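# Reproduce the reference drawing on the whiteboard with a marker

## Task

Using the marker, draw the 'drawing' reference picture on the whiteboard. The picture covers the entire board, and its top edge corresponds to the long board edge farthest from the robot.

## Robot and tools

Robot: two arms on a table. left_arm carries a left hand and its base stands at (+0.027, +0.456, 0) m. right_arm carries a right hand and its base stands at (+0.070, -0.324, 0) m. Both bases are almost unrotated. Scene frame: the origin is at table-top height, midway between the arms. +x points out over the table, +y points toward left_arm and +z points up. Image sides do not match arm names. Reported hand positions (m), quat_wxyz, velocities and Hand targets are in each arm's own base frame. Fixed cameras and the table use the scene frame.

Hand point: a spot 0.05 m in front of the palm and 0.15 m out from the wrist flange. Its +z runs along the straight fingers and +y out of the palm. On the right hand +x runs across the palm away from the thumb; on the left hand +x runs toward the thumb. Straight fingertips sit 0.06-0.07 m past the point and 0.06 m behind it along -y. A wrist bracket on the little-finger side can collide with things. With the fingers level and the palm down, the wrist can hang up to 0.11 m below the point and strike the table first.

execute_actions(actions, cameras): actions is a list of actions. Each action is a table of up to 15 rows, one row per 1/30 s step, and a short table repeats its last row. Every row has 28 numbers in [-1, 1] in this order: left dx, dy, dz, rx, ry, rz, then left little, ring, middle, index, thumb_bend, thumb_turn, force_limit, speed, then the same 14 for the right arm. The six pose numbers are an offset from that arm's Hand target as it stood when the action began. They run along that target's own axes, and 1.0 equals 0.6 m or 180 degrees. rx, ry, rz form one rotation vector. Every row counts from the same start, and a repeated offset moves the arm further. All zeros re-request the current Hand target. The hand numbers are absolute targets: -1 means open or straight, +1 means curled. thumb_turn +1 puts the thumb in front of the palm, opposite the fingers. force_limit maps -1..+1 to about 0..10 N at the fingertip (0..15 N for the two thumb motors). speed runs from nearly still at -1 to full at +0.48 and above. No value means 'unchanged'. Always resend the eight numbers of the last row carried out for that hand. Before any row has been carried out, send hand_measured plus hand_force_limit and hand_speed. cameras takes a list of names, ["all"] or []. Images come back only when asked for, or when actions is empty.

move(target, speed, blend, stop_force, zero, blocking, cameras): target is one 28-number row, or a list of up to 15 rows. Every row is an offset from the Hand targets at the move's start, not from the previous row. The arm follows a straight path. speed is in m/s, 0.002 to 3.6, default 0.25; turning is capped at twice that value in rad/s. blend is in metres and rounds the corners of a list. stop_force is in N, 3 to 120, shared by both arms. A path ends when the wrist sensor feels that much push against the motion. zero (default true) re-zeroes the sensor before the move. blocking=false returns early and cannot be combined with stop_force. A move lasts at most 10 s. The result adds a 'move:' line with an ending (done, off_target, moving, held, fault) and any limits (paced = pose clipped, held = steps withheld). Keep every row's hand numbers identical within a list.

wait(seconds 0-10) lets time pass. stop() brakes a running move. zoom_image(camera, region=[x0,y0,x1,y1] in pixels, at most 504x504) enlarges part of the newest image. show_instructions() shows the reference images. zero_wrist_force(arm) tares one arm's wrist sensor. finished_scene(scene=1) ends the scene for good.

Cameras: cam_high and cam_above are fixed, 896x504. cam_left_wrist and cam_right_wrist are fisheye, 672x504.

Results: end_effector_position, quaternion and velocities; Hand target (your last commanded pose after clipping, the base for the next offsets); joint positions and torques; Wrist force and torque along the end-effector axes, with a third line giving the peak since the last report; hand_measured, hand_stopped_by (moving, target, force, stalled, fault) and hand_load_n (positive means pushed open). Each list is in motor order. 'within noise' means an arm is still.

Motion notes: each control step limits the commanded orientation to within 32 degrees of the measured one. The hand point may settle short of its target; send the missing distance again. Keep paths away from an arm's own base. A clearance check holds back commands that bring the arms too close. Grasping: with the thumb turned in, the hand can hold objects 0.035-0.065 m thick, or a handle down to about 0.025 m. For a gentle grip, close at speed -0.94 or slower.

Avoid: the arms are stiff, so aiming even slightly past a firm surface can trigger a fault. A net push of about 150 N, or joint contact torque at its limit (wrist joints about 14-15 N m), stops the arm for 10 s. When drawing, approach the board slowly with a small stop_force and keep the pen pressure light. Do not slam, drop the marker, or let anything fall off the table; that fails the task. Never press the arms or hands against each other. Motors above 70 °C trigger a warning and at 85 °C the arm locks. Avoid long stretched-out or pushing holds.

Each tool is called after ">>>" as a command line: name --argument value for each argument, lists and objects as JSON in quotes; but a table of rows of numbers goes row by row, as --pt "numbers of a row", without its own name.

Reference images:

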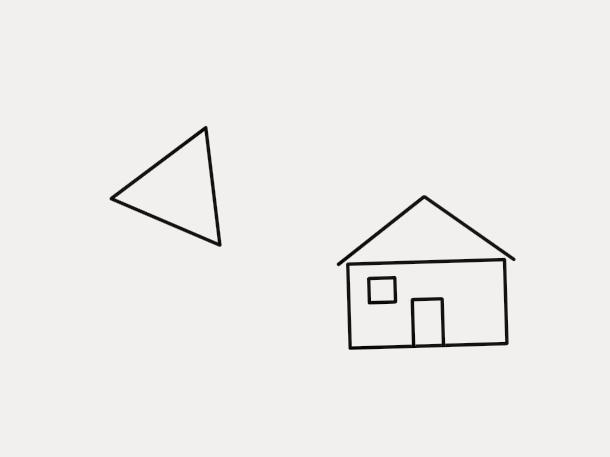

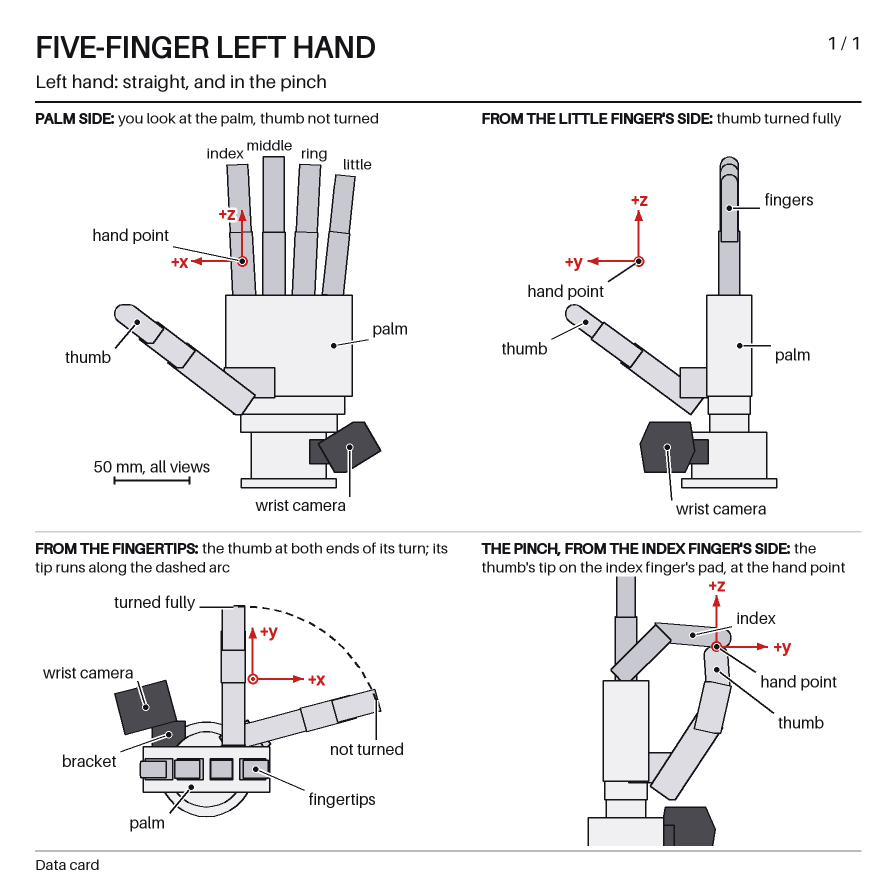

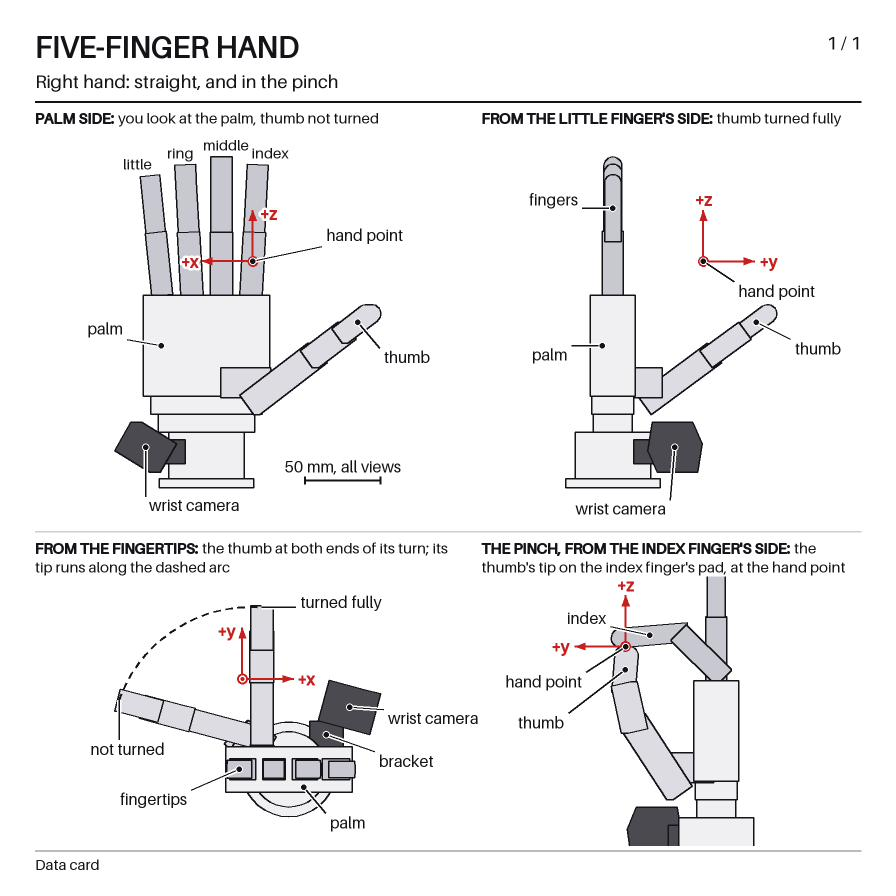

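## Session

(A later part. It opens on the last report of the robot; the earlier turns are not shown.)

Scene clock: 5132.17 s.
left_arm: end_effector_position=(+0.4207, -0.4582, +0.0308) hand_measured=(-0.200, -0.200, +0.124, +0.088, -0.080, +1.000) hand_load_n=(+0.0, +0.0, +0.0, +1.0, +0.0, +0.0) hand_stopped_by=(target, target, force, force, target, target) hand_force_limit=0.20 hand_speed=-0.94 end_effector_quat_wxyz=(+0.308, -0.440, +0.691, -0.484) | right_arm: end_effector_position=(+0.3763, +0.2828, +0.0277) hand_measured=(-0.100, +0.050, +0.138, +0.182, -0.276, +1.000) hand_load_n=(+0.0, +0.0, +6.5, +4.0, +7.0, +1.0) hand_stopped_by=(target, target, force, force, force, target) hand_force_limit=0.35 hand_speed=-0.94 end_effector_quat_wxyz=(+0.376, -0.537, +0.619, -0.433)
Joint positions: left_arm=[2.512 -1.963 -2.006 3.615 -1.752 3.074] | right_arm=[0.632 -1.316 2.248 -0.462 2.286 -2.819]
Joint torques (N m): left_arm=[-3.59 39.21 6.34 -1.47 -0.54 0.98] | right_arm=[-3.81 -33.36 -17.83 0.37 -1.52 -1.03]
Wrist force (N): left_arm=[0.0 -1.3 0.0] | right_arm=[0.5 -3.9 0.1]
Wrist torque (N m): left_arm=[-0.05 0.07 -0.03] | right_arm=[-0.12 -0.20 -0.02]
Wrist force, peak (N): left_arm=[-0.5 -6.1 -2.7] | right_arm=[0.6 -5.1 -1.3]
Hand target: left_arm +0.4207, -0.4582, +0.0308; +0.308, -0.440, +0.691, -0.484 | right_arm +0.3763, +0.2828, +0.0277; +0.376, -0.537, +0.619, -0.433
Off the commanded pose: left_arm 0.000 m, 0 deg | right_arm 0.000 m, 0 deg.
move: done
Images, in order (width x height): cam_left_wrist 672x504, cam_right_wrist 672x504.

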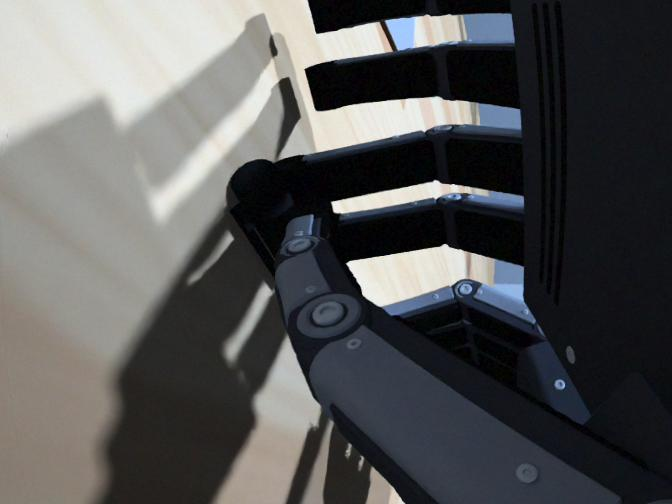

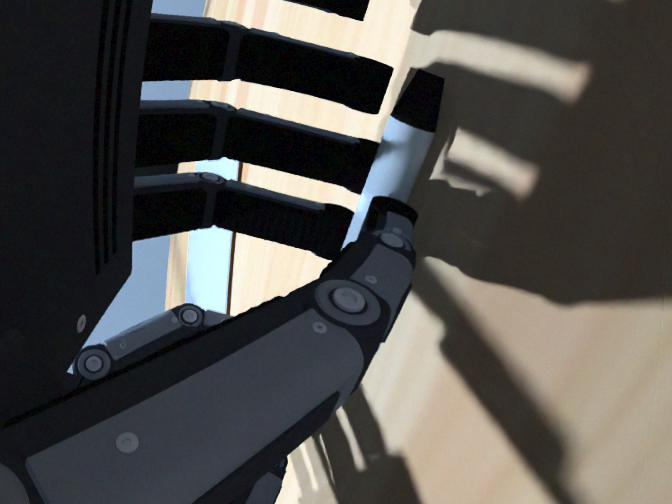

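>>> move --target '[0,-0.0031,-0.0011,0,0,0,-0.35,-0.35,0.124,0.088,-0.15,1,-0.3,-0.7,0,0,0,0,0,0,-0.1,0.05,0.26,0.27,0.14,1,0.35,-0.94]' --speed 0.02

>>> move --target '[0,-0.0172,-0.0063,0,0,0,-0.35,-0.35,0.0,0.0,-0.15,1,-0.3,-0.7,0,0,0,0,0,0,-0.1,0.05,0.26,0.27,0.14,1,0.35,-0.94]' --speed 0.02

>>> move --target '[0,-0.0011,0.0031,0,0,0,-0.35,-0.35,-0.35,-0.1,-0.5,1,-0.3,-0.7,0,0,0,0,0,0,-0.1,0.05,0.26,0.27,0.14,1,0.35,-0.94]' --speed 0.02 --cameras '["cam_left_wrist"]'

>>> zoom_image --camera "cam_left_wrist" --region '[170, 120, 430, 315]'

Scene clock: 5156.00 s.
left_arm: end_effector_position=(+0.4207, -0.4582, +0.0328) hand_measured=(-0.350, -0.350, +0.124, +0.088, -0.148, +1.000) hand_load_n=(+0.0, +0.0, +0.0, +0.0, -1.5, +0.0) hand_stopped_by=(target, target, target, target, target, target) hand_force_limit=-0.30 hand_speed=-0.70 end_effector_quat_wxyz=(+0.308, -0.440, +0.691, -0.484) | right_arm: end_effector_position=(+0.3763, +0.2828, +0.0277) hand_measured=(-0.100, +0.050, +0.138, +0.182, -0.276, +1.000) hand_load_n=(+0.0, +0.0, +6.5, +4.0, +6.5, +1.0) hand_stopped_by=(target, target, force, force, force, target) hand_force_limit=0.35 hand_speed=-0.94 end_effector_quat_wxyz=(+0.376, -0.537, +0.619, -0.433)
Joint positions: left_arm=[2.512 -1.96 -2.005 3.61 -1.752 3.074] | right_arm=[0.632 -1.316 2.248 -0.462 2.286 -2.819]
Joint torques (N m): left_arm=[-2.85 56.52 27.38 -1.63 -0.28 1.03] | right_arm=[-3.76 -30.88 -17.91 0.34 -1.42 -0.64]
Wrist force (N): left_arm=[0.1 -2.3 -0.4] | right_arm=[0.8 -3.6 0.1]
Wrist torque (N m): left_arm=[-0.13 0.06 0.01] | right_arm=[-0.11 -0.21 -0.02]
Wrist force, peak (N): left_arm=[-1.0 -6.5 -2.5] | right_arm=[0.7 -4.3 0.0]
Hand target: left_arm +0.4207, -0.4582, +0.0328; +0.308, -0.440, +0.691, -0.484 | right_arm +0.3763, +0.2828, +0.0277; +0.376, -0.537, +0.619, -0.433
Off the commanded pose: left_arm 0.000 m, 0 deg | right_arm 0.000 m, 0 deg.
move: done

Scene clock: 5156.87 s.
left_arm: end_effector_position=(+0.4207, -0.4582, +0.0438) hand_measured=(-0.350, -0.350, +0.000, +0.000, -0.150, +1.000) hand_load_n=(+0.0, +0.0, +0.0, +0.0, +0.0, +0.0) hand_stopped_by=(target, target, target, target, target, target) hand_force_limit=-0.30 hand_speed=-0.70 end_effector_quat_wxyz=(+0.308, -0.440, +0.691, -0.484) | right_arm: end_effector_position=(+0.3763, +0.2828, +0.0277) hand_measured=(-0.100, +0.050, +0.138, +0.182, -0.276, +1.000) hand_load_n=(+0.0, +0.0, +6.5, +4.0, +6.5, +0.5) hand_stopped_by=(target, target, force, force, force, target) hand_force_limit=0.35 hand_speed=-0.94 end_effector_quat_wxyz=(+0.376, -0.537, +0.619, -0.433)
Joint positions: left_arm=[2.512 -1.939 -1.997 3.581 -1.752 3.074] | right_arm=[0.632 -1.316 2.248 -0.462 2.286 -2.819]
Joint torques (N m): left_arm=[3.47 56.17 27.82 -1.4 1.25 1.66] | right_arm=[-2.92 -31.31 -17.06 0.35 -1.39 -0.85]
Wrist force (N): left_arm=[-0.1 -0.4 -0.2] | right_arm=[0.9 -3.5 0.1]
Wrist torque (N m): left_arm=[-0.04 0.08 -0.04] | right_arm=[-0.10 -0.21 -0.01]
Wrist force, peak (N): left_arm=[0.0 -2.2 -0.4] | right_arm=[0.9 -4.1 -0.2]
Hand target: left_arm +0.4207, -0.4582, +0.0438; +0.308, -0.440, +0.691, -0.484 | right_arm +0.3763, +0.2828, +0.0277; +0.376, -0.537, +0.619, -0.433
Off the commanded pose: left_arm 0.000 m, 0 deg | right_arm 0.000 m, 0 deg.
move: done

Scene clock: 5157.97 s.
left_arm: end_effector_position=(+0.4225, -0.4590, +0.0438) hand_measured=(-0.350, -0.350, -0.350, -0.100, -0.500, +1.000) hand_load_n=(+0.0, +0.0, +0.0, +0.0, +0.0, +0.0) hand_stopped_by=(target, target, target, target, target, target) hand_force_limit=-0.30 hand_speed=-0.70 end_effector_quat_wxyz=(+0.308, -0.440, +0.691, -0.484) | right_arm: end_effector_position=(+0.3763, +0.2828, +0.0277) hand_measured=(-0.100, +0.050, +0.138, +0.182, -0.276, +1.000) hand_load_n=(+0.0, +0.0, +6.5, +4.0, +6.5, +1.0) hand_stopped_by=(target, target, force, force, force, target) hand_force_limit=0.35 hand_speed=-0.94 end_effector_quat_wxyz=(+0.376, -0.537, +0.619, -0.433)
Joint positions: left_arm=[2.513 -1.942 -1.992 3.579 -1.751 3.074] | right_arm=[0.632 -1.316 2.248 -0.462 2.286 -2.819]
Joint torques (N m): left_arm=[2.77 6.57 28.93 -1.49 1.38 1.64] | right_arm=[-3.88 -31.01 -16.57 0.45 -1.39 -0.71]
Wrist force (N): left_arm=[0.0 -0.3 -0.6] | right_arm=[0.9 -3.6 0.1]
Wrist torque (N m): left_arm=[0.01 0.06 -0.04] | right_arm=[-0.11 -0.22 -0.01]
Wrist force, peak (N): left_arm=[-0.3 -0.6 -0.5] | right_arm=[1.0 -4.1 0.1]
Hand target: left_arm +0.4225, -0.4590, +0.0438; +0.308, -0.440, +0.691, -0.484 | right_arm +0.3763, +0.2828, +0.0277; +0.376, -0.537, +0.619, -0.433
Off the commanded pose: left_arm 0.000 m, 0 deg | right_arm 0.000 m, 0 deg.
move: done
Images, in order (width x height): cam_left_wrist 672x504.

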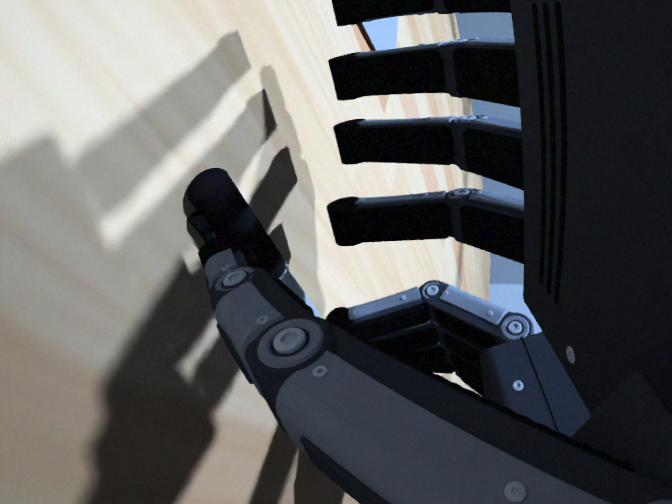

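Scaled by 1.938 from the camera's 672x504 image, which has a finer 960x720 frame.

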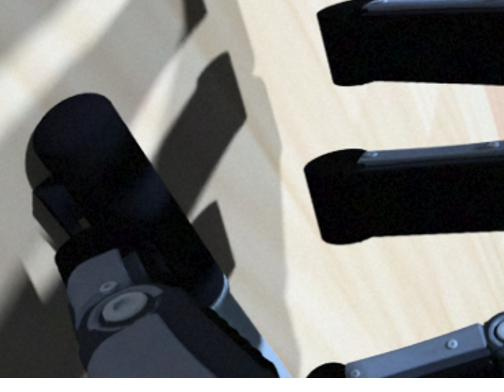

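>>> move --target '[0,0.0141,0.0051,0,0,0,-0.35,-0.35,-0.35,-0.1,-0.5,1,-0.6,-0.7,0,0,0,0,0,0,-0.1,0.05,0.26,0.27,0.14,1,0.35,-0.94]' --speed 0.012 --stop_force 3

>>> move --target '[0,0,0,0,0,0,-0.35,-0.35,-0.35,-0.1,-0.4,1,-0.8,-0.8,0,0,0,0,0,0,-0.1,0.05,0.26,0.27,0.14,1,0.35,-0.94]' --speed 0.012

>>> move --target '[0,0.0078,0.0028,0,0,0,-0.35,-0.35,-0.35,-0.1,-0.4,1,-0.8,-0.8,0,0,0,0,0,0,-0.1,0.05,0.26,0.27,0.14,1,0.35,-0.94]' --speed 0.008 --stop_force 3 --cameras '["cam_left_wrist"]'

>>> zoom_image --camera "cam_left_wrist" --region '[170, 120, 430, 315]'

Scene clock: 5173.33 s.
left_arm: end_effector_position=(+0.4225, -0.4590, +0.0348) hand_measured=(-0.350, -0.350, -0.350, -0.100, -0.500, +1.000) hand_load_n=(+0.0, +0.0, -0.5, +0.0, +0.0, +0.0) hand_stopped_by=(target, target, target, target, target, target) hand_force_limit=-0.60 hand_speed=-0.70 end_effector_quat_wxyz=(+0.308, -0.440, +0.691, -0.484) | right_arm: end_effector_position=(+0.3763, +0.2828, +0.0277) hand_measured=(-0.100, +0.050, +0.138, +0.182, -0.276, +1.000) hand_load_n=(+0.0, +0.0, +6.5, +3.5, +6.5, +0.5) hand_stopped_by=(target, target, force, force, force, target) hand_force_limit=0.35 hand_speed=-0.94 end_effector_quat_wxyz=(+0.376, -0.537, +0.619, -0.433)
Joint positions: left_arm=[2.513 -1.959 -1.998 3.603 -1.751 3.074] | right_arm=[0.632 -1.316 2.248 -0.462 2.286 -2.819]
Joint torques (N m): left_arm=[-4.94 5.99 4.44 2.77 -1.58 0.46] | right_arm=[-3.42 -28.82 -16.93 0.21 -1.38 -0.61]
Wrist force (N): left_arm=[-0.2 -0.5 -0.3] | right_arm=[1.0 -3.8 -0.1]
Wrist torque (N m): left_arm=[-0.03 0.09 -0.04] | right_arm=[-0.11 -0.21 -0.01]
Wrist force, peak (N): left_arm=[-0.3 -0.7 -0.6] | right_arm=[1.0 -4.1 -0.3]
Hand target: left_arm +0.4225, -0.4590, +0.0348; +0.308, -0.440, +0.691, -0.484 | right_arm +0.3763, +0.2828, +0.0277; +0.376, -0.537, +0.619, -0.433
Off the commanded pose: left_arm 0.000 m, 0 deg | right_arm 0.000 m, 0 deg.
move: done

Scene clock: 5173.97 s.
left_arm: end_effector_position=(+0.4225, -0.4590, +0.0348) hand_measured=(-0.350, -0.350, -0.350, -0.100, -0.400, +1.000) hand_load_n=(-0.5, +0.0, +0.0, +0.0, +0.0, +0.0) hand_stopped_by=(target, target, target, target, target, target) hand_force_limit=-0.80 hand_speed=-0.80 end_effector_quat_wxyz=(+0.308, -0.440, +0.691, -0.484) | right_arm: end_effector_position=(+0.3763, +0.2828, +0.0277) hand_measured=(-0.100, +0.050, +0.138, +0.182, -0.276, +1.000) hand_load_n=(+0.0, +0.0, +7.0, +3.5, +6.5, +0.5) hand_stopped_by=(target, target, force, force, force, target) hand_force_limit=0.35 hand_speed=-0.94 end_effector_quat_wxyz=(+0.376, -0.537, +0.619, -0.433)
Joint positions: left_arm=[2.513 -1.959 -1.998 3.603 -1.751 3.074] | right_arm=[0.632 -1.316 2.248 -0.462 2.286 -2.819]
Joint torques (N m): left_arm=[-5.08 6.51 3.93 2.76 -1.71 -0.21] | right_arm=[-4.19 -29.25 -16 0.13 -1.05 -0.61]
Wrist force (N): left_arm=[0.0 -0.5 -0.4] | right_arm=[1.0 -3.5 0.0]
Wrist torque (N m): left_arm=[-0.03 0.07 -0.03] | right_arm=[-0.09 -0.23 0.00]
Wrist force, peak (N): left_arm=[-0.1 -0.7 -0.4] | right_arm=[0.8 -4.0 -0.1]
Hand target: left_arm +0.4225, -0.4590, +0.0348; +0.308, -0.440, +0.691, -0.484 | right_arm +0.3763, +0.2828, +0.0277; +0.376, -0.537, +0.619, -0.433
Off the commanded pose: left_arm 0.000 m, 0 deg | right_arm 0.000 m, 0 deg.
move: done

Scene clock: 5175.80 s.
left_arm: end_effector_position=(+0.4225, -0.4590, +0.0308) hand_measured=(-0.350, -0.350, -0.350, -0.100, -0.400, +1.000) hand_load_n=(+0.0, +0.0, +0.0, +0.0, -1.0, -0.5) hand_stopped_by=(target, target, target, target, target, target) hand_force_limit=-0.80 hand_speed=-0.80 end_effector_quat_wxyz=(+0.308, -0.440, +0.691, -0.484) | right_arm: end_effector_position=(+0.3763, +0.2828, +0.0277) hand_measured=(-0.100, +0.050, +0.138, +0.182, -0.276, +1.000) hand_load_n=(+0.0, +0.0, +6.0, +5.0, +7.0, +1.0) hand_stopped_by=(target, target, force, force, force, target) hand_force_limit=0.35 hand_speed=-0.94 end_effector_quat_wxyz=(+0.376, -0.537, +0.619, -0.433)
Joint positions: left_arm=[2.513 -1.966 -2.001 3.613 -1.751 3.074] | right_arm=[0.632 -1.316 2.248 -0.462 2.286 -2.819]
Joint torques (N m): left_arm=[-4.42 56.8 24.89 -1.48 -1.52 -1.11] | right_arm=[-3.6 -28.48 -16.3 0.1 -1.1 -0.49]
Wrist force (N): left_arm=[-0.4 -3.0 -2.9] | right_arm=[0.7 -3.8 0.3]
Wrist torque (N m): left_arm=[-0.17 0.06 0.00] | right_arm=[-0.12 -0.14 0.00]
Wrist force, peak (N): left_arm=[0.1 -7.1 -6.2] | right_arm=[1.6 -4.2 0.1]
Hand target: left_arm +0.4225, -0.4590, +0.0308; +0.308, -0.440, +0.691, -0.484 (not the last commanded pose) | right_arm +0.3763, +0.2828, +0.0277; +0.376, -0.537, +0.619, -0.433
Off the commanded pose: left_arm 0.001 m, 0 deg | right_arm 0.000 m, 0 deg.
move: contact (left_arm)
Images, in order (width x height): cam_left_wrist 672x504.

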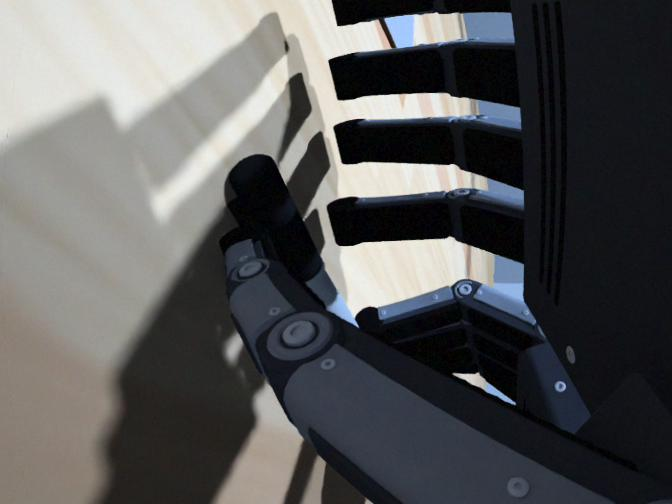

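Scaled by 1.938 from the camera's 672x504 image, which has a finer 960x720 frame.

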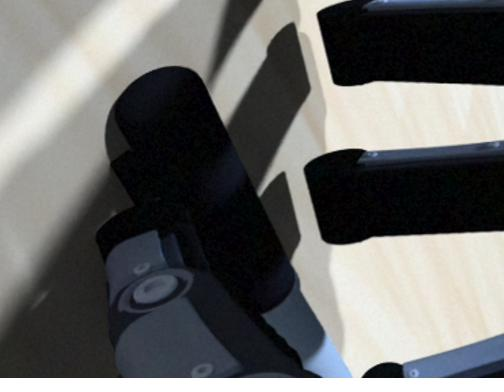

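>>> move --target '[0,-0.0008,-0.0003,0,0,0,-0.35,-0.35,-0.35,0.3,-0.4,1,-0.8,-0.94,0,0,0,0,0,0,-0.1,0.05,0.26,0.27,0.14,1,0.35,-0.94]' --speed 0.008

>>> move --target '[0,0,0,0,0,0,-0.2,-0.2,0.35,0.3,-0.15,1,-0.75,-0.94,0,0,0,0,0,0,-0.1,0.05,0.26,0.27,0.14,1,0.35,-0.94]' --speed 0.008 --cameras '["cam_left_wrist"]'

>>> zoom_image --camera "cam_left_wrist" --region '[170, 120, 430, 315]'

Scene clock: 5187.80 s.
left_arm: end_effector_position=(+0.4225, -0.4590, +0.0314) hand_measured=(-0.350, -0.350, -0.350, +0.108, -0.400, +1.000) hand_load_n=(+0.0, +0.0, +0.0, +2.0, +0.5, +0.5) hand_stopped_by=(target, target, target, force, target, target) hand_force_limit=-0.80 hand_speed=-0.94 end_effector_quat_wxyz=(+0.308, -0.440, +0.691, -0.484) | right_arm: end_effector_position=(+0.3763, +0.2828, +0.0277) hand_measured=(-0.100, +0.050, +0.138, +0.182, -0.276, +1.000) hand_load_n=(+0.0, +0.0, +6.0, +4.5, +7.0, +1.5) hand_stopped_by=(target, target, force, force, force, target) hand_force_limit=0.35 hand_speed=-0.94 end_effector_quat_wxyz=(+0.376, -0.537, +0.619, -0.433)
Joint positions: left_arm=[2.513 -1.965 -2.001 3.612 -1.751 3.074] | right_arm=[0.632 -1.316 2.248 -0.462 2.286 -2.819]
Joint torques (N m): left_arm=[-2.77 57.9 26.97 -1.5 -1.06 -1.26] | right_arm=[-3.67 -27.61 -15.35 0.41 -0.87 -0.42]
Wrist force (N): left_arm=[0.5 -0.8 0.0] | right_arm=[0.7 -4.0 0.0]
Wrist torque (N m): left_arm=[-0.03 -0.01 -0.03] | right_arm=[-0.14 -0.18 0.01]
Wrist force, peak (N): left_arm=[0.2 -3.5 -2.9] | right_arm=[1.0 -4.2 0.0]
Hand target: left_arm +0.4225, -0.4590, +0.0314; +0.308, -0.440, +0.691, -0.484 | right_arm +0.3763, +0.2828, +0.0277; +0.376, -0.537, +0.619, -0.433
Off the commanded pose: left_arm 0.000 m, 0 deg | right_arm 0.000 m, 0 deg.
move: done

Scene clock: 5190.93 s.
left_arm: end_effector_position=(+0.4225, -0.4590, +0.0314) hand_measured=(-0.200, -0.200, +0.134, +0.108, -0.346, +1.000) hand_load_n=(+0.0, +0.0, +1.5, +2.5, +2.0, +0.0) hand_stopped_by=(target, target, force, force, force, target) hand_force_limit=-0.75 hand_speed=-0.94 end_effector_quat_wxyz=(+0.308, -0.440, +0.691, -0.484) | right_arm: end_effector_position=(+0.3763, +0.2828, +0.0277) hand_measured=(-0.100, +0.050, +0.138, +0.182, -0.276, +1.000) hand_load_n=(+0.0, +0.0, +5.5, +5.0, +7.0, +1.5) hand_stopped_by=(target, target, force, force, force, target) hand_force_limit=0.35 hand_speed=-0.94 end_effector_quat_wxyz=(+0.376, -0.537, +0.619, -0.433)
Joint positions: left_arm=[2.513 -1.965 -2.001 3.612 -1.751 3.074] | right_arm=[0.632 -1.316 2.248 -0.462 2.286 -2.819]
Joint torques (N m): left_arm=[-2.67 54.13 15.32 -1.42 -0.76 -1.43] | right_arm=[-4.04 -26.74 -17.01 0.02 -0.92 -0.38]
Wrist force (N): left_arm=[0.5 -1.4 -0.2] | right_arm=[1.0 -4.3 -0.5]
Wrist torque (N m): left_arm=[-0.08 -0.02 -0.02] | right_arm=[-0.13 -0.15 0.00]
Wrist force, peak (N): left_arm=[-0.2 -1.4 -1.4] | right_arm=[1.3 -4.7 -0.7]
Hand target: left_arm +0.4225, -0.4590, +0.0314; +0.308, -0.440, +0.691, -0.484 | right_arm +0.3763, +0.2828, +0.0277; +0.376, -0.537, +0.619, -0.433
Off the commanded pose: left_arm 0.000 m, 0 deg | right_arm 0.000 m, 0 deg.
move: done
Images, in order (width x height): cam_left_wrist 672x504.

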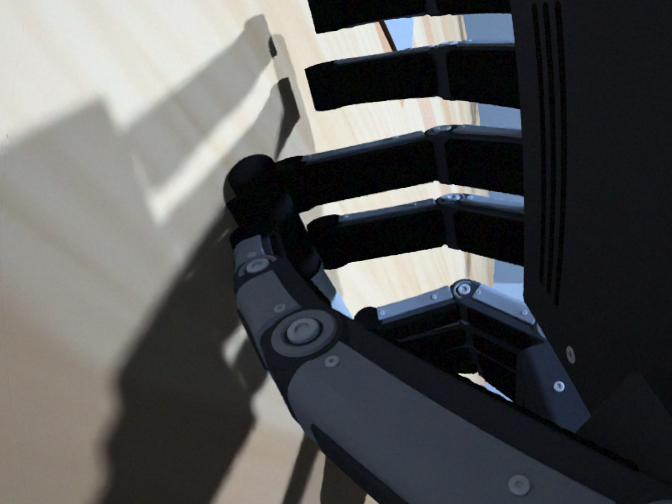

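Scaled by 1.938 from the camera's 672x504 image, which has a finer 960x720 frame.

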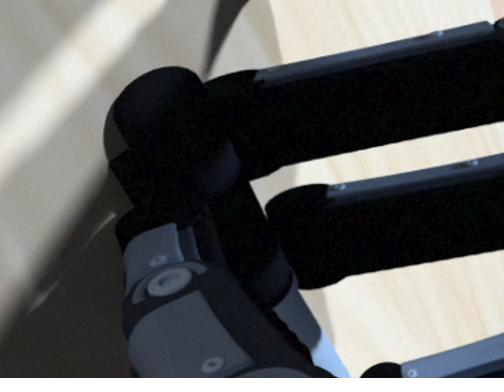

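>>> move --target '[0,0,0,0,0,0,-0.2,-0.2,0.36,0.32,-0.13,1,-0.45,-0.94,0,0,0,0,0,0,-0.1,0.05,0.26,0.27,0.14,1,0.35,-0.94]' --speed 0.008

>>> move --target '[0,0,0,0,0,0,-0.2,-0.2,0.38,0.34,-0.11,1,-0.1,-0.94,0,0,0,0,0,0,-0.1,0.05,0.26,0.27,0.14,1,0.35,-0.94]' --speed 0.008 --cameras '["cam_left_wrist","cam_right_wrist"]'

>>> zoom_image --camera "cam_left_wrist" --region '[170, 120, 430, 315]'

Scene clock: 5198.67 s.
left_arm: end_effector_position=(+0.4225, -0.4590, +0.0314) hand_measured=(-0.200, -0.200, +0.138, +0.112, -0.338, +1.000) hand_load_n=(+0.0, +0.0, +3.0, +3.5, +3.5, +0.5) hand_stopped_by=(target, target, force, force, force, target) hand_force_limit=-0.45 hand_speed=-0.94 end_effector_quat_wxyz=(+0.308, -0.440, +0.691, -0.484) | right_arm: end_effector_position=(+0.3763, +0.2828, +0.0277) hand_measured=(-0.100, +0.050, +0.138, +0.182, -0.276, +1.000) hand_load_n=(+0.0, +0.0, +5.5, +4.0, +7.5, +1.5) hand_stopped_by=(target, target, force, force, force, target) hand_force_limit=0.35 hand_speed=-0.94 end_effector_quat_wxyz=(+0.376, -0.537, +0.619, -0.433)
Joint positions: left_arm=[2.513 -1.965 -2.001 3.612 -1.751 3.074] | right_arm=[0.632 -1.316 2.248 -0.462 2.286 -2.819]
Joint torques (N m): left_arm=[-2.09 49 5.94 -1.42 -0.72 -1.54] | right_arm=[-3.29 -26.1 -15.16 0.04 -0.96 -0.37]
Wrist force (N): left_arm=[0.0 -0.9 0.0] | right_arm=[0.7 -4.5 -0.5]
Wrist torque (N m): left_arm=[-0.05 0.06 -0.08] | right_arm=[-0.13 -0.17 0.01]
Wrist force, peak (N): left_arm=[0.1 -1.8 -0.4] | right_arm=[0.8 -5.0 -0.9]
Hand target: left_arm +0.4225, -0.4590, +0.0314; +0.308, -0.440, +0.691, -0.484 | right_arm +0.3763, +0.2828, +0.0277; +0.376, -0.537, +0.619, -0.433
Off the commanded pose: left_arm 0.000 m, 0 deg | right_arm 0.000 m, 0 deg.
move: done

Scene clock: 5199.17 s.
left_arm: end_effector_position=(+0.4225, -0.4590, +0.0314) hand_measured=(-0.200, -0.200, +0.142, +0.116, -0.324, +1.000) hand_load_n=(+0.0, +0.0, +5.0, +5.5, +6.5, +1.0) hand_stopped_by=(target, target, force, force, force, target) hand_force_limit=-0.10 hand_speed=-0.94 end_effector_quat_wxyz=(+0.308, -0.440, +0.691, -0.484) | right_arm: end_effector_position=(+0.3763, +0.2828, +0.0277) hand_measured=(-0.100, +0.050, +0.138, +0.182, -0.276, +1.000) hand_load_n=(+0.0, +0.0, +5.5, +4.0, +7.0, +1.5) hand_stopped_by=(target, target, force, force, force, target) hand_force_limit=0.35 hand_speed=-0.94 end_effector_quat_wxyz=(+0.376, -0.537, +0.619, -0.433)
Joint positions: left_arm=[2.513 -1.965 -2.001 3.612 -1.751 3.074] | right_arm=[0.632 -1.316 2.248 -0.462 2.286 -2.819]
Joint torques (N m): left_arm=[-2.06 48.37 6.3 -1.3 -0.72 -1.57] | right_arm=[-4.05 -25.94 -14.76 0.11 -0.77 -0.44]
Wrist force (N): left_arm=[0.4 -0.6 0.5] | right_arm=[0.4 -4.5 -0.8]
Wrist torque (N m): left_arm=[0.00 0.00 -0.09] | right_arm=[-0.15 -0.16 0.00]
Wrist force, peak (N): left_arm=[0.6 -1.7 0.5] | right_arm=[0.3 -4.9 -1.6]
Hand target: left_arm +0.4225, -0.4590, +0.0314; +0.308, -0.440, +0.691, -0.484 | right_arm +0.3763, +0.2828, +0.0277; +0.376, -0.537, +0.619, -0.433
Off the commanded pose: left_arm 0.000 m, 0 deg | right_arm 0.000 m, 0 deg.
move: done
Images, in order (width x height): cam_left_wrist 672x504, cam_right_wrist 672x504.

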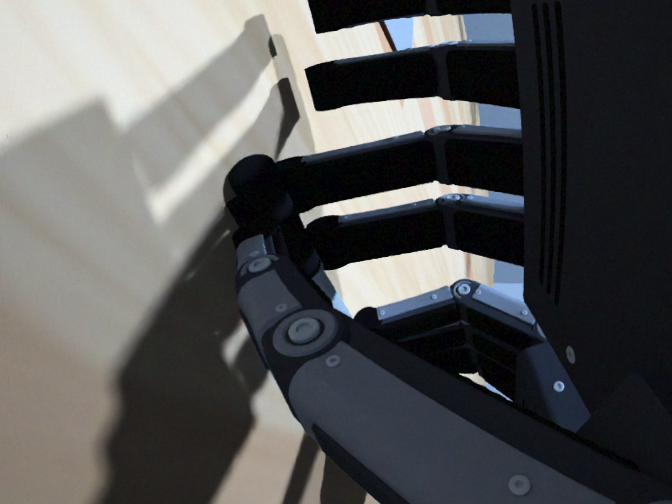

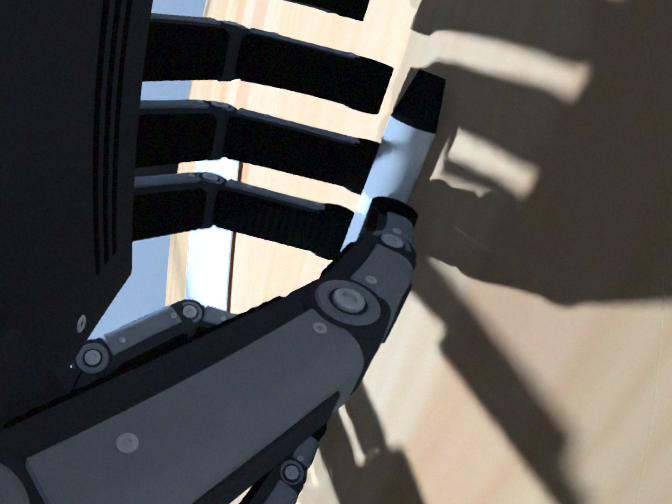

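Scaled by 1.938 from the camera's 672x504 image, which has a finer 960x720 frame.

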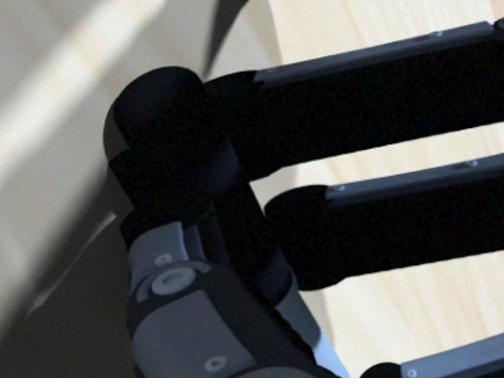

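>>> move --target '[-0.0193,0.0018,-0.0050,0,0,0,-0.2,-0.2,0.38,0.34,-0.11,1,-0.1,-0.94,0,0,0,0,0,0,-0.1,0.05,0.26,0.27,0.14,1,0.35,-0.94]' --speed 0.015 --cameras '["all"]'

>>> zoom_image --camera "cam_left_wrist" --region '[170, 120, 430, 315]'

Scene clock: 5210.93 s.
left_arm: end_effector_position=(+0.4245, -0.4472, +0.0314) hand_measured=(-0.200, -0.200, +0.142, +0.116, -0.324, +1.000) hand_load_n=(+0.0, +0.0, +2.0, +1.5, +1.0, +1.5) hand_stopped_by=(target, target, force, force, force, target) hand_force_limit=-0.10 hand_speed=-0.94 end_effector_quat_wxyz=(+0.308, -0.440, +0.691, -0.484) | right_arm: end_effector_position=(+0.3763, +0.2828, +0.0277) hand_measured=(-0.100, +0.050, +0.138, +0.182, -0.276, +1.000) hand_load_n=(+0.0, +0.0, +7.0, +3.0, +6.5, +0.5) hand_stopped_by=(target, target, force, force, force, target) hand_force_limit=0.35 hand_speed=-0.94 end_effector_quat_wxyz=(+0.376, -0.537, +0.619, -0.433)
Joint positions: left_arm=[2.54 -1.95 -2.026 3.623 -1.725 3.084] | right_arm=[0.632 -1.316 2.248 -0.462 2.286 -2.819]
Joint torques (N m): left_arm=[7.24 56.36 2.64 1.34 1.2 2.27] | right_arm=[-2.91 -25.4 -14.97 0.05 -0.57 -0.25]
Wrist force (N): left_arm=[2.4 -3.5 0.2] | right_arm=[-1.2 -2.9 -1.0]
Wrist torque (N m): left_arm=[-0.14 0.06 -0.03] | right_arm=[-0.12 -0.26 -0.01]
Wrist force, peak (N): left_arm=[2.4 -3.5 0.2] | right_arm=[0.5 -5.0 -1.3]
Hand target: left_arm +0.4245, -0.4472, +0.0314; +0.308, -0.440, +0.691, -0.484 | right_arm +0.3763, +0.2828, +0.0277; +0.376, -0.537, +0.619, -0.433
Off the commanded pose: left_arm 0.000 m, 0 deg | right_arm 0.000 m, 0 deg.
move: done

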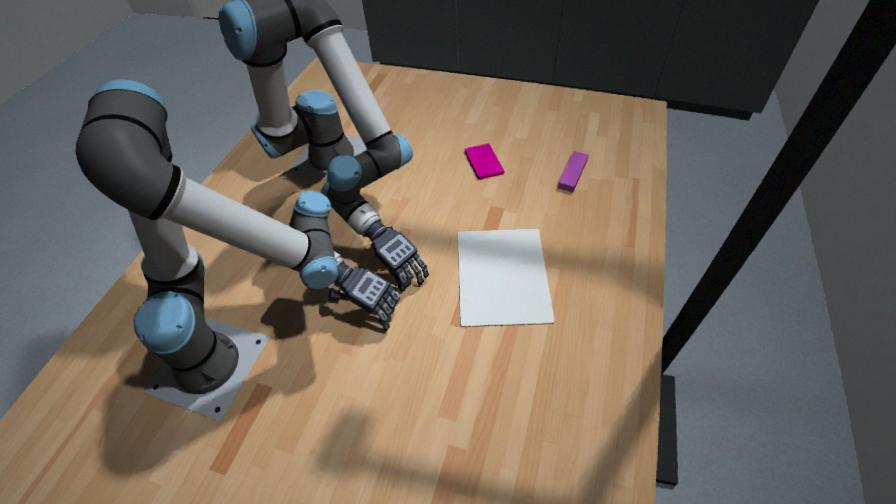

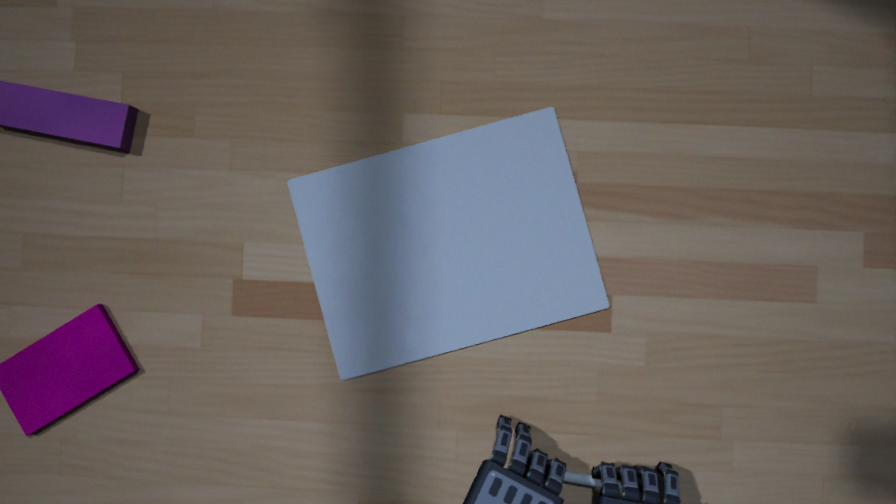

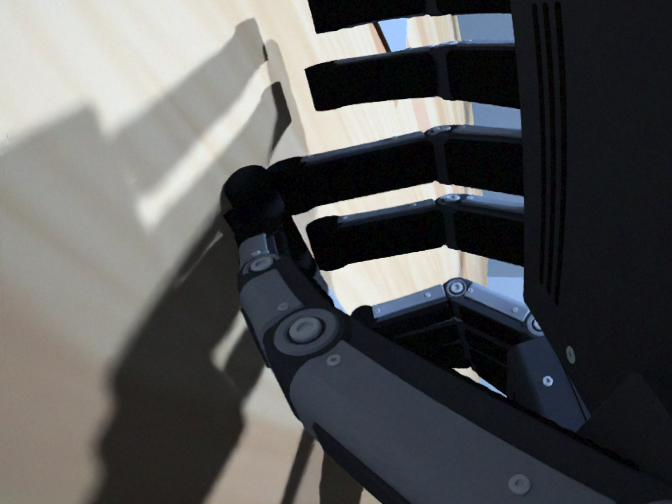

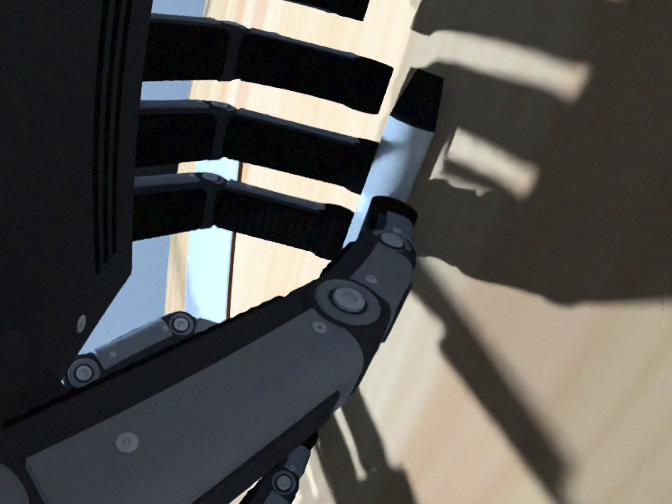

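Scaled by 1.938 from the camera's 672x504 image, which has a finer 960x720 frame.

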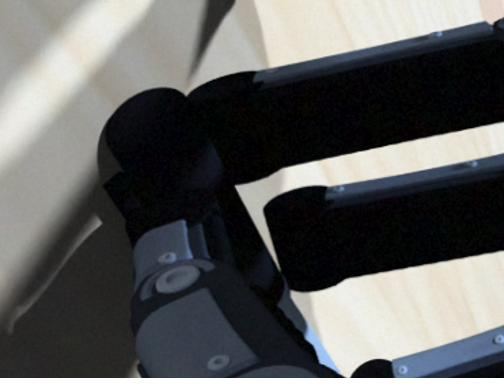

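>>> move --target '[0,0,0,0,0,0,-0.2,-0.2,0.39,0.36,-0.11,1,-0.4,-0.94,0,0,0,0,0,0,-0.1,0.05,0.26,0.27,0.14,1,0.35,-0.94]' --speed 0.008

>>> move --target '[0,0,0,0,0,0,-0.2,-0.2,0.40,0.38,-0.1,1,0.0,-0.94,0,0,0,0,0,0,-0.1,0.05,0.26,0.27,0.14,1,0.35,-0.94]' --speed 0.008 --cameras '["cam_left_wrist"]'

>>> zoom_image --camera "cam_left_wrist" --region '[170, 120, 430, 315]'

Scene clock: 5234.40 s.
left_arm: end_effector_position=(+0.4245, -0.4471, +0.0314) hand_measured=(-0.200, -0.200, +0.148, +0.126, -0.324, +1.000) hand_load_n=(+0.0, +0.0, +2.5, +3.0, +2.0, +2.0) hand_stopped_by=(target, target, force, force, force, target) hand_force_limit=-0.40 hand_speed=-0.94 end_effector_quat_wxyz=(+0.308, -0.440, +0.691, -0.484) | right_arm: end_effector_position=(+0.3763, +0.2828, +0.0277) hand_measured=(-0.100, +0.050, +0.138, +0.182, -0.276, +1.000) hand_load_n=(+0.0, +0.0, +7.0, +2.5, +7.0, +0.5) hand_stopped_by=(target, target, force, force, force, target) hand_force_limit=0.35 hand_speed=-0.94 end_effector_quat_wxyz=(+0.376, -0.537, +0.619, -0.433)
Joint positions: left_arm=[2.54 -1.949 -2.026 3.623 -1.725 3.084] | right_arm=[0.632 -1.316 2.248 -0.462 2.286 -2.819]
Joint torques (N m): left_arm=[4.85 55.54 3.49 1.58 1.11 2.01] | right_arm=[-2.81 -24.84 -15.99 -0.02 -0.42 -0.19]
Wrist force (N): left_arm=[1.2 -2.6 0.5] | right_arm=[-1.3 -3.0 -1.6]
Wrist torque (N m): left_arm=[-0.03 0.06 -0.07] | right_arm=[-0.12 -0.20 -0.03]
Wrist force, peak (N): left_arm=[2.7 -4.0 0.2] | right_arm=[-1.2 -3.2 -1.9]
Hand target: left_arm +0.4245, -0.4472, +0.0314; +0.308, -0.440, +0.691, -0.484 | right_arm +0.3763, +0.2828, +0.0277; +0.376, -0.537, +0.619, -0.433
Off the commanded pose: left_arm 0.000 m, 0 deg | right_arm 0.000 m, 0 deg.
move: done

Scene clock: 5236.33 s.
left_arm: end_effector_position=(+0.4245, -0.4472, +0.0314) hand_measured=(-0.200, -0.200, +0.164, +0.306, -0.178, +1.000) hand_load_n=(+0.0, +0.0, +0.5, +3.0, +7.0, -4.5) hand_stopped_by=(target, target, force, force, force, target) hand_force_limit=0.00 hand_speed=-0.94 end_effector_quat_wxyz=(+0.308, -0.440, +0.691, -0.484) | right_arm: end_effector_position=(+0.3763, +0.2828, +0.0277) hand_measured=(-0.100, +0.050, +0.138, +0.182, -0.276, +1.000) hand_load_n=(+0.0, +0.0, +6.5, +3.5, +7.0, +0.5) hand_stopped_by=(target, target, force, force, force, target) hand_force_limit=0.35 hand_speed=-0.94 end_effector_quat_wxyz=(+0.376, -0.537, +0.619, -0.433)
Joint positions: left_arm=[2.54 -1.949 -2.026 3.623 -1.725 3.084] | right_arm=[0.632 -1.316 2.248 -0.462 2.286 -2.819]
Joint torques (N m): left_arm=[-3.75 45.81 3.76 1.6 1.15 0.91] | right_arm=[-2.97 -24 -15.74 -0.17 -0.39 -0.13]
Wrist force (N): left_arm=[0.3 -2.5 -0.1] | right_arm=[0.7 -3.1 0.2]
Wrist torque (N m): left_arm=[-0.12 0.07 0.01] | right_arm=[-0.08 -0.22 -0.01]
Wrist force, peak (N): left_arm=[0.2 -6.3 -2.4] | right_arm=[-1.2 -3.4 -1.8]
Hand target: left_arm +0.4245, -0.4472, +0.0314; +0.308, -0.440, +0.691, -0.484 | right_arm +0.3763, +0.2828, +0.0277; +0.376, -0.537, +0.619, -0.433
Off the commanded pose: left_arm 0.000 m, 0 deg | right_arm 0.000 m, 0 deg.
move: done
Images, in order (width x height): cam_left_wrist 672x504.

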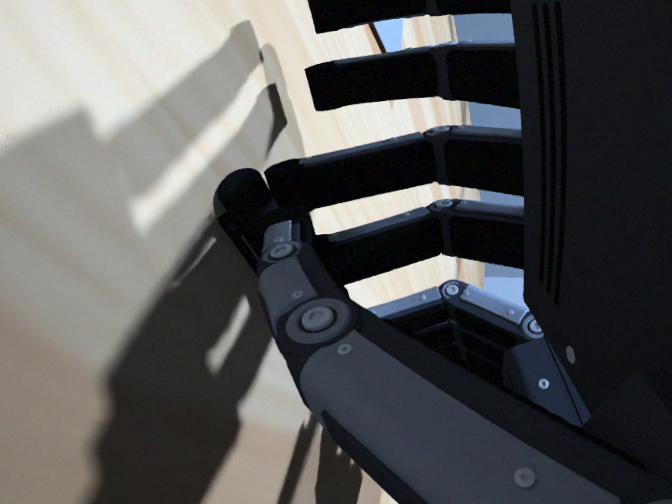

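Scaled by 1.938 from the camera's 672x504 image, which has a finer 960x720 frame.

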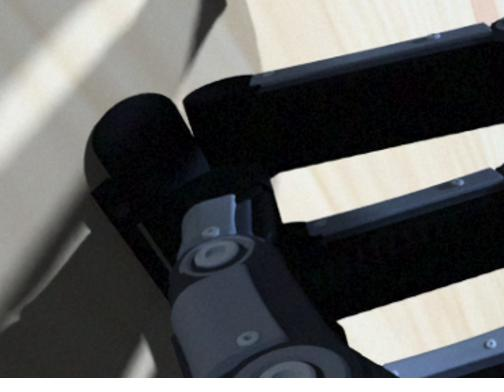

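>>> move --target '[0,-0.0047,-0.0017,0,0,0,-0.2,-0.2,0.1,0.1,-0.2,1,-0.3,-0.7,0,0,0,0,0,0,-0.1,0.05,0.26,0.27,0.14,1,0.35,-0.94]' --speed 0.02

>>> move --pt "0 -0.03 -0.011 0 0 0 -0.2 -0.2 0.0 0.0 -0.2 1 -0.3 -0.7 0 0 0 0 0 0 -0.1 0.05 0.26 0.27 0.14 1 0.35 -0.94" --pt "0 -0.12 -0.06 0 0 0 -0.2 -0.2 0.0 0.0 -0.2 1 -0.3 -0.7 0 0 0 0 0 0 -0.1 0.05 0.26 0.27 0.14 1 0.35 -0.94" --pt "-0.15 -0.2 -0.1 0 0 0 -0.2 -0.2 0.0 0.0 -0.2 1 -0.3 -0.7 0 0 0 0 0 0 -0.1 0.05 0.26 0.27 0.14 1 0.35 -0.94" --speed 0.1 --blend 0.02

>>> move --pt "0 0 0 0 0 0 -0.2 -0.2 0.0 0.0 -0.4 1 -0.3 -0.7 0 -0.0548 -0.01995 0 0 0 -0.1 0.05 0.26 0.27 0.14 1 0.35 -0.94" --pt "0 0 0 0 0 0 -0.2 -0.2 0.0 0.0 -0.4 1 -0.3 -0.7 0 -0.0548 -0.01995 -0.3611 0 0 -0.1 0.05 0.26 0.27 0.14 1 0.35 -0.94" --speed 0.15 --cameras '["all"]'

Scene clock: 5308.03 s.
left_arm: end_effector_position=(+0.4245, -0.4472, +0.0343) hand_measured=(-0.200, -0.200, +0.100, +0.100, -0.200, +1.000) hand_load_n=(+0.0, +0.0, +0.0, +1.5, +0.5, +0.0) hand_stopped_by=(target, target, target, target, target, target) hand_force_limit=-0.30 hand_speed=-0.70 end_effector_quat_wxyz=(+0.308, -0.440, +0.691, -0.484) | right_arm: end_effector_position=(+0.3763, +0.2828, +0.0277) hand_measured=(-0.100, +0.050, +0.138, +0.182, -0.276, +1.000) hand_load_n=(+0.0, +0.0, +6.5, +3.0, +6.5, +0.0) hand_stopped_by=(target, target, force, force, force, target) hand_force_limit=0.35 hand_speed=-0.94 end_effector_quat_wxyz=(+0.376, -0.537, +0.619, -0.433)
Joint positions: left_arm=[2.54 -1.944 -2.024 3.615 -1.725 3.084] | right_arm=[0.632 -1.316 2.248 -0.462 2.286 -2.819]
Joint torques (N m): left_arm=[-1.92 56.8 27.19 -1.32 1.49 -0.94] | right_arm=[-3.61 -23.74 -15.15 -0.21 -0.52 0.06]
Wrist force (N): left_arm=[-0.2 -1.3 0.7] | right_arm=[0.8 -3.5 -0.7]
Wrist torque (N m): left_arm=[-0.04 0.09 -0.05] | right_arm=[-0.11 -0.24 -0.06]
Wrist force, peak (N): left_arm=[-1.4 -7.2 -3.6] | right_arm=[2.4 -4.4 1.4]
Hand target: left_arm +0.4245, -0.4472, +0.0344; +0.308, -0.440, +0.691, -0.484 | right_arm +0.3763, +0.2828, +0.0277; +0.376, -0.537, +0.619, -0.433
Off the commanded pose: left_arm 0.000 m, 0 deg | right_arm 0.000 m, 0 deg.
move: done

Scene clock: 5310.37 s.
left_arm: end_effector_position=(+0.4486, -0.3590, +0.1675) hand_measured=(-0.200, -0.200, +0.000, +0.000, -0.200, +1.000) hand_load_n=(+0.0, +0.0, +0.0, +0.0, +0.0, +0.0) hand_stopped_by=(target, target, target, target, target, target) hand_force_limit=-0.30 hand_speed=-0.70 end_effector_quat_wxyz=(+0.308, -0.440, +0.691, -0.484) | right_arm: end_effector_position=(+0.3763, +0.2828, +0.0277) hand_measured=(-0.100, +0.050, +0.138, +0.182, -0.276, +1.000) hand_load_n=(+0.0, +0.0, +6.5, +3.5, +6.5, +0.0) hand_stopped_by=(target, target, force, force, force, target) hand_force_limit=0.35 hand_speed=-0.94 end_effector_quat_wxyz=(+0.376, -0.537, +0.619, -0.433)
Joint positions: left_arm=[2.789 -1.621 -2.008 3.28 -1.491 3.169] | right_arm=[0.632 -1.316 2.248 -0.462 2.286 -2.819]
Joint torques (N m): left_arm=[5.75 45.37 13.94 -1.42 1.74 1.58] | right_arm=[-4.32 -23.53 -14.75 -0.18 -0.27 0.01]
Wrist force (N): left_arm=[-0.3 -0.3 -0.5] | right_arm=[1.3 -3.5 -0.1]
Wrist torque (N m): left_arm=[0.00 0.09 -0.05] | right_arm=[-0.13 -0.22 -0.04]
Wrist force, peak (N): left_arm=[-0.1 -1.7 0.5] | right_arm=[0.8 -4.1 -1.0]
Hand target: left_arm +0.4486, -0.3589, +0.1675; +0.308, -0.440, +0.691, -0.484 | right_arm +0.3763, +0.2828, +0.0277; +0.376, -0.537, +0.619, -0.433
Off the commanded pose: left_arm 0.000 m, 0 deg | right_arm 0.000 m, 0 deg.
move: done; blend cut to 0.0096 m at target 1

Scene clock: 5315.60 s.
left_arm: end_effector_position=(+0.4486, -0.3589, +0.1675) hand_measured=(-0.200, -0.200, +0.000, +0.000, -0.400, +1.000) hand_load_n=(+0.0, +0.0, +0.0, +0.0, +0.0, +0.0) hand_stopped_by=(target, target, target, target, target, target) hand_force_limit=-0.30 hand_speed=-0.70 end_effector_quat_wxyz=(+0.308, -0.440, +0.691, -0.484) | right_arm: end_effector_position=(+0.3763, +0.2828, +0.0627) hand_measured=(-0.100, +0.050, +0.138, +0.182, -0.276, +1.000) hand_load_n=(+0.0, +0.0, +6.5, +2.5, +6.0, +1.0) hand_stopped_by=(target, target, force, force, force, target) hand_force_limit=0.35 hand_speed=-0.94 end_effector_quat_wxyz=(+0.029, -0.655, +0.754, -0.033)
Joint positions: left_arm=[2.79 -1.621 -2.008 3.28 -1.491 3.169] | right_arm=[0.26 -1.023 1.558 0.955 1.604 -2.743]
Joint torques (N m): left_arm=[6.3 44.19 29.56 -1.39 1.69 1.97] | right_arm=[-5.97 -14.22 -28.39 6.49 -1.97 -1.68]
Wrist force (N): left_arm=[-0.2 -0.4 -0.2] | right_arm=[0.8 -0.2 0.6]
Wrist torque (N m): left_arm=[-0.03 0.07 -0.04] | right_arm=[0.00 -0.06 0.14]
Wrist force, peak (N): left_arm=[-0.6 -0.5 -0.5] | right_arm=[1.4 -3.7 -0.2]
Hand target: left_arm +0.4486, -0.3589, +0.1675; +0.308, -0.440, +0.691, -0.484 | right_arm +0.3763, +0.2828, +0.0627; +0.029, -0.655, +0.754, -0.033
Off the commanded pose: left_arm 0.000 m, 0 deg | right_arm 0.000 m, 0 deg.
move: done

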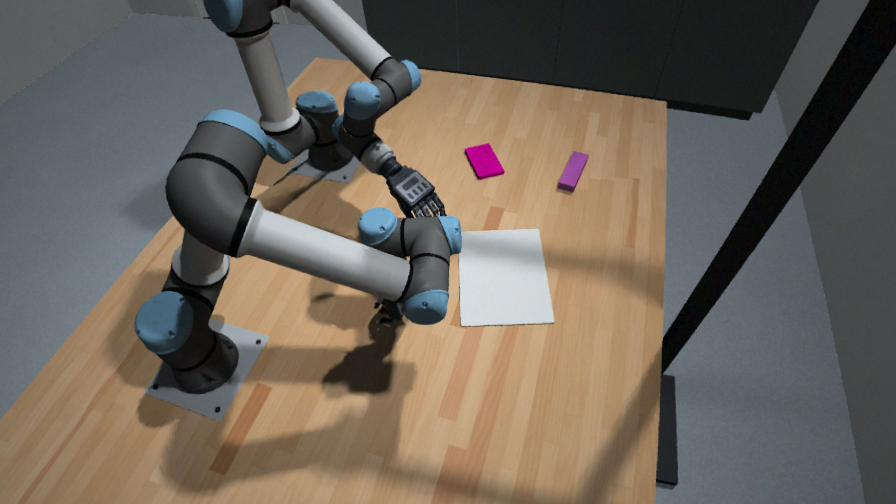

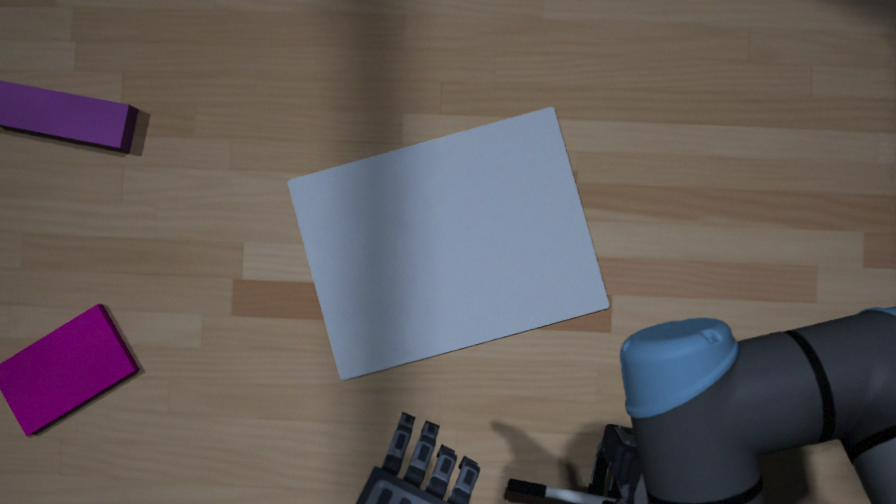

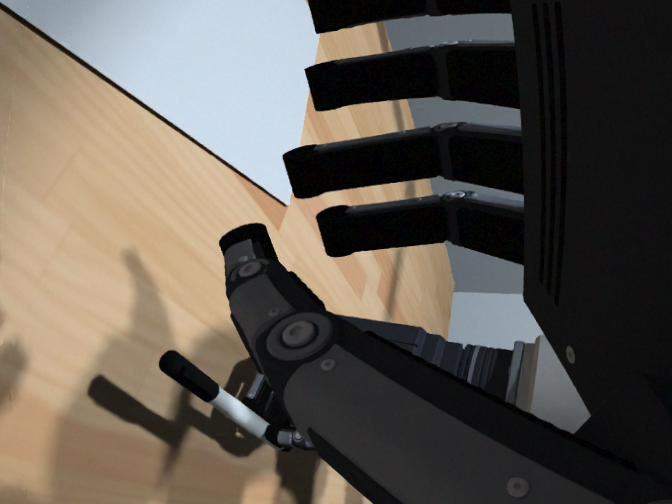

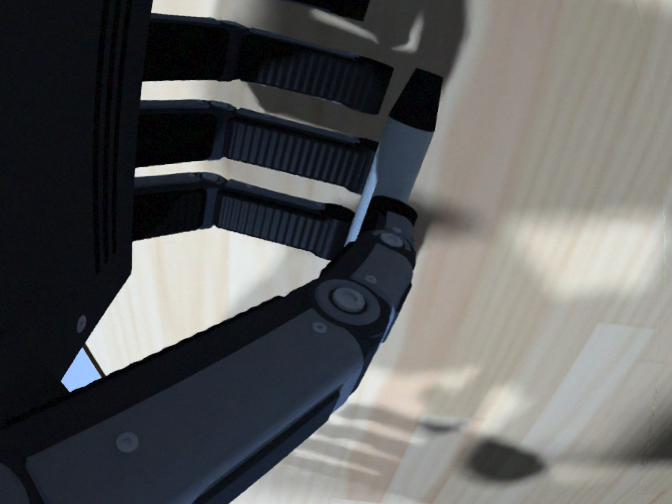

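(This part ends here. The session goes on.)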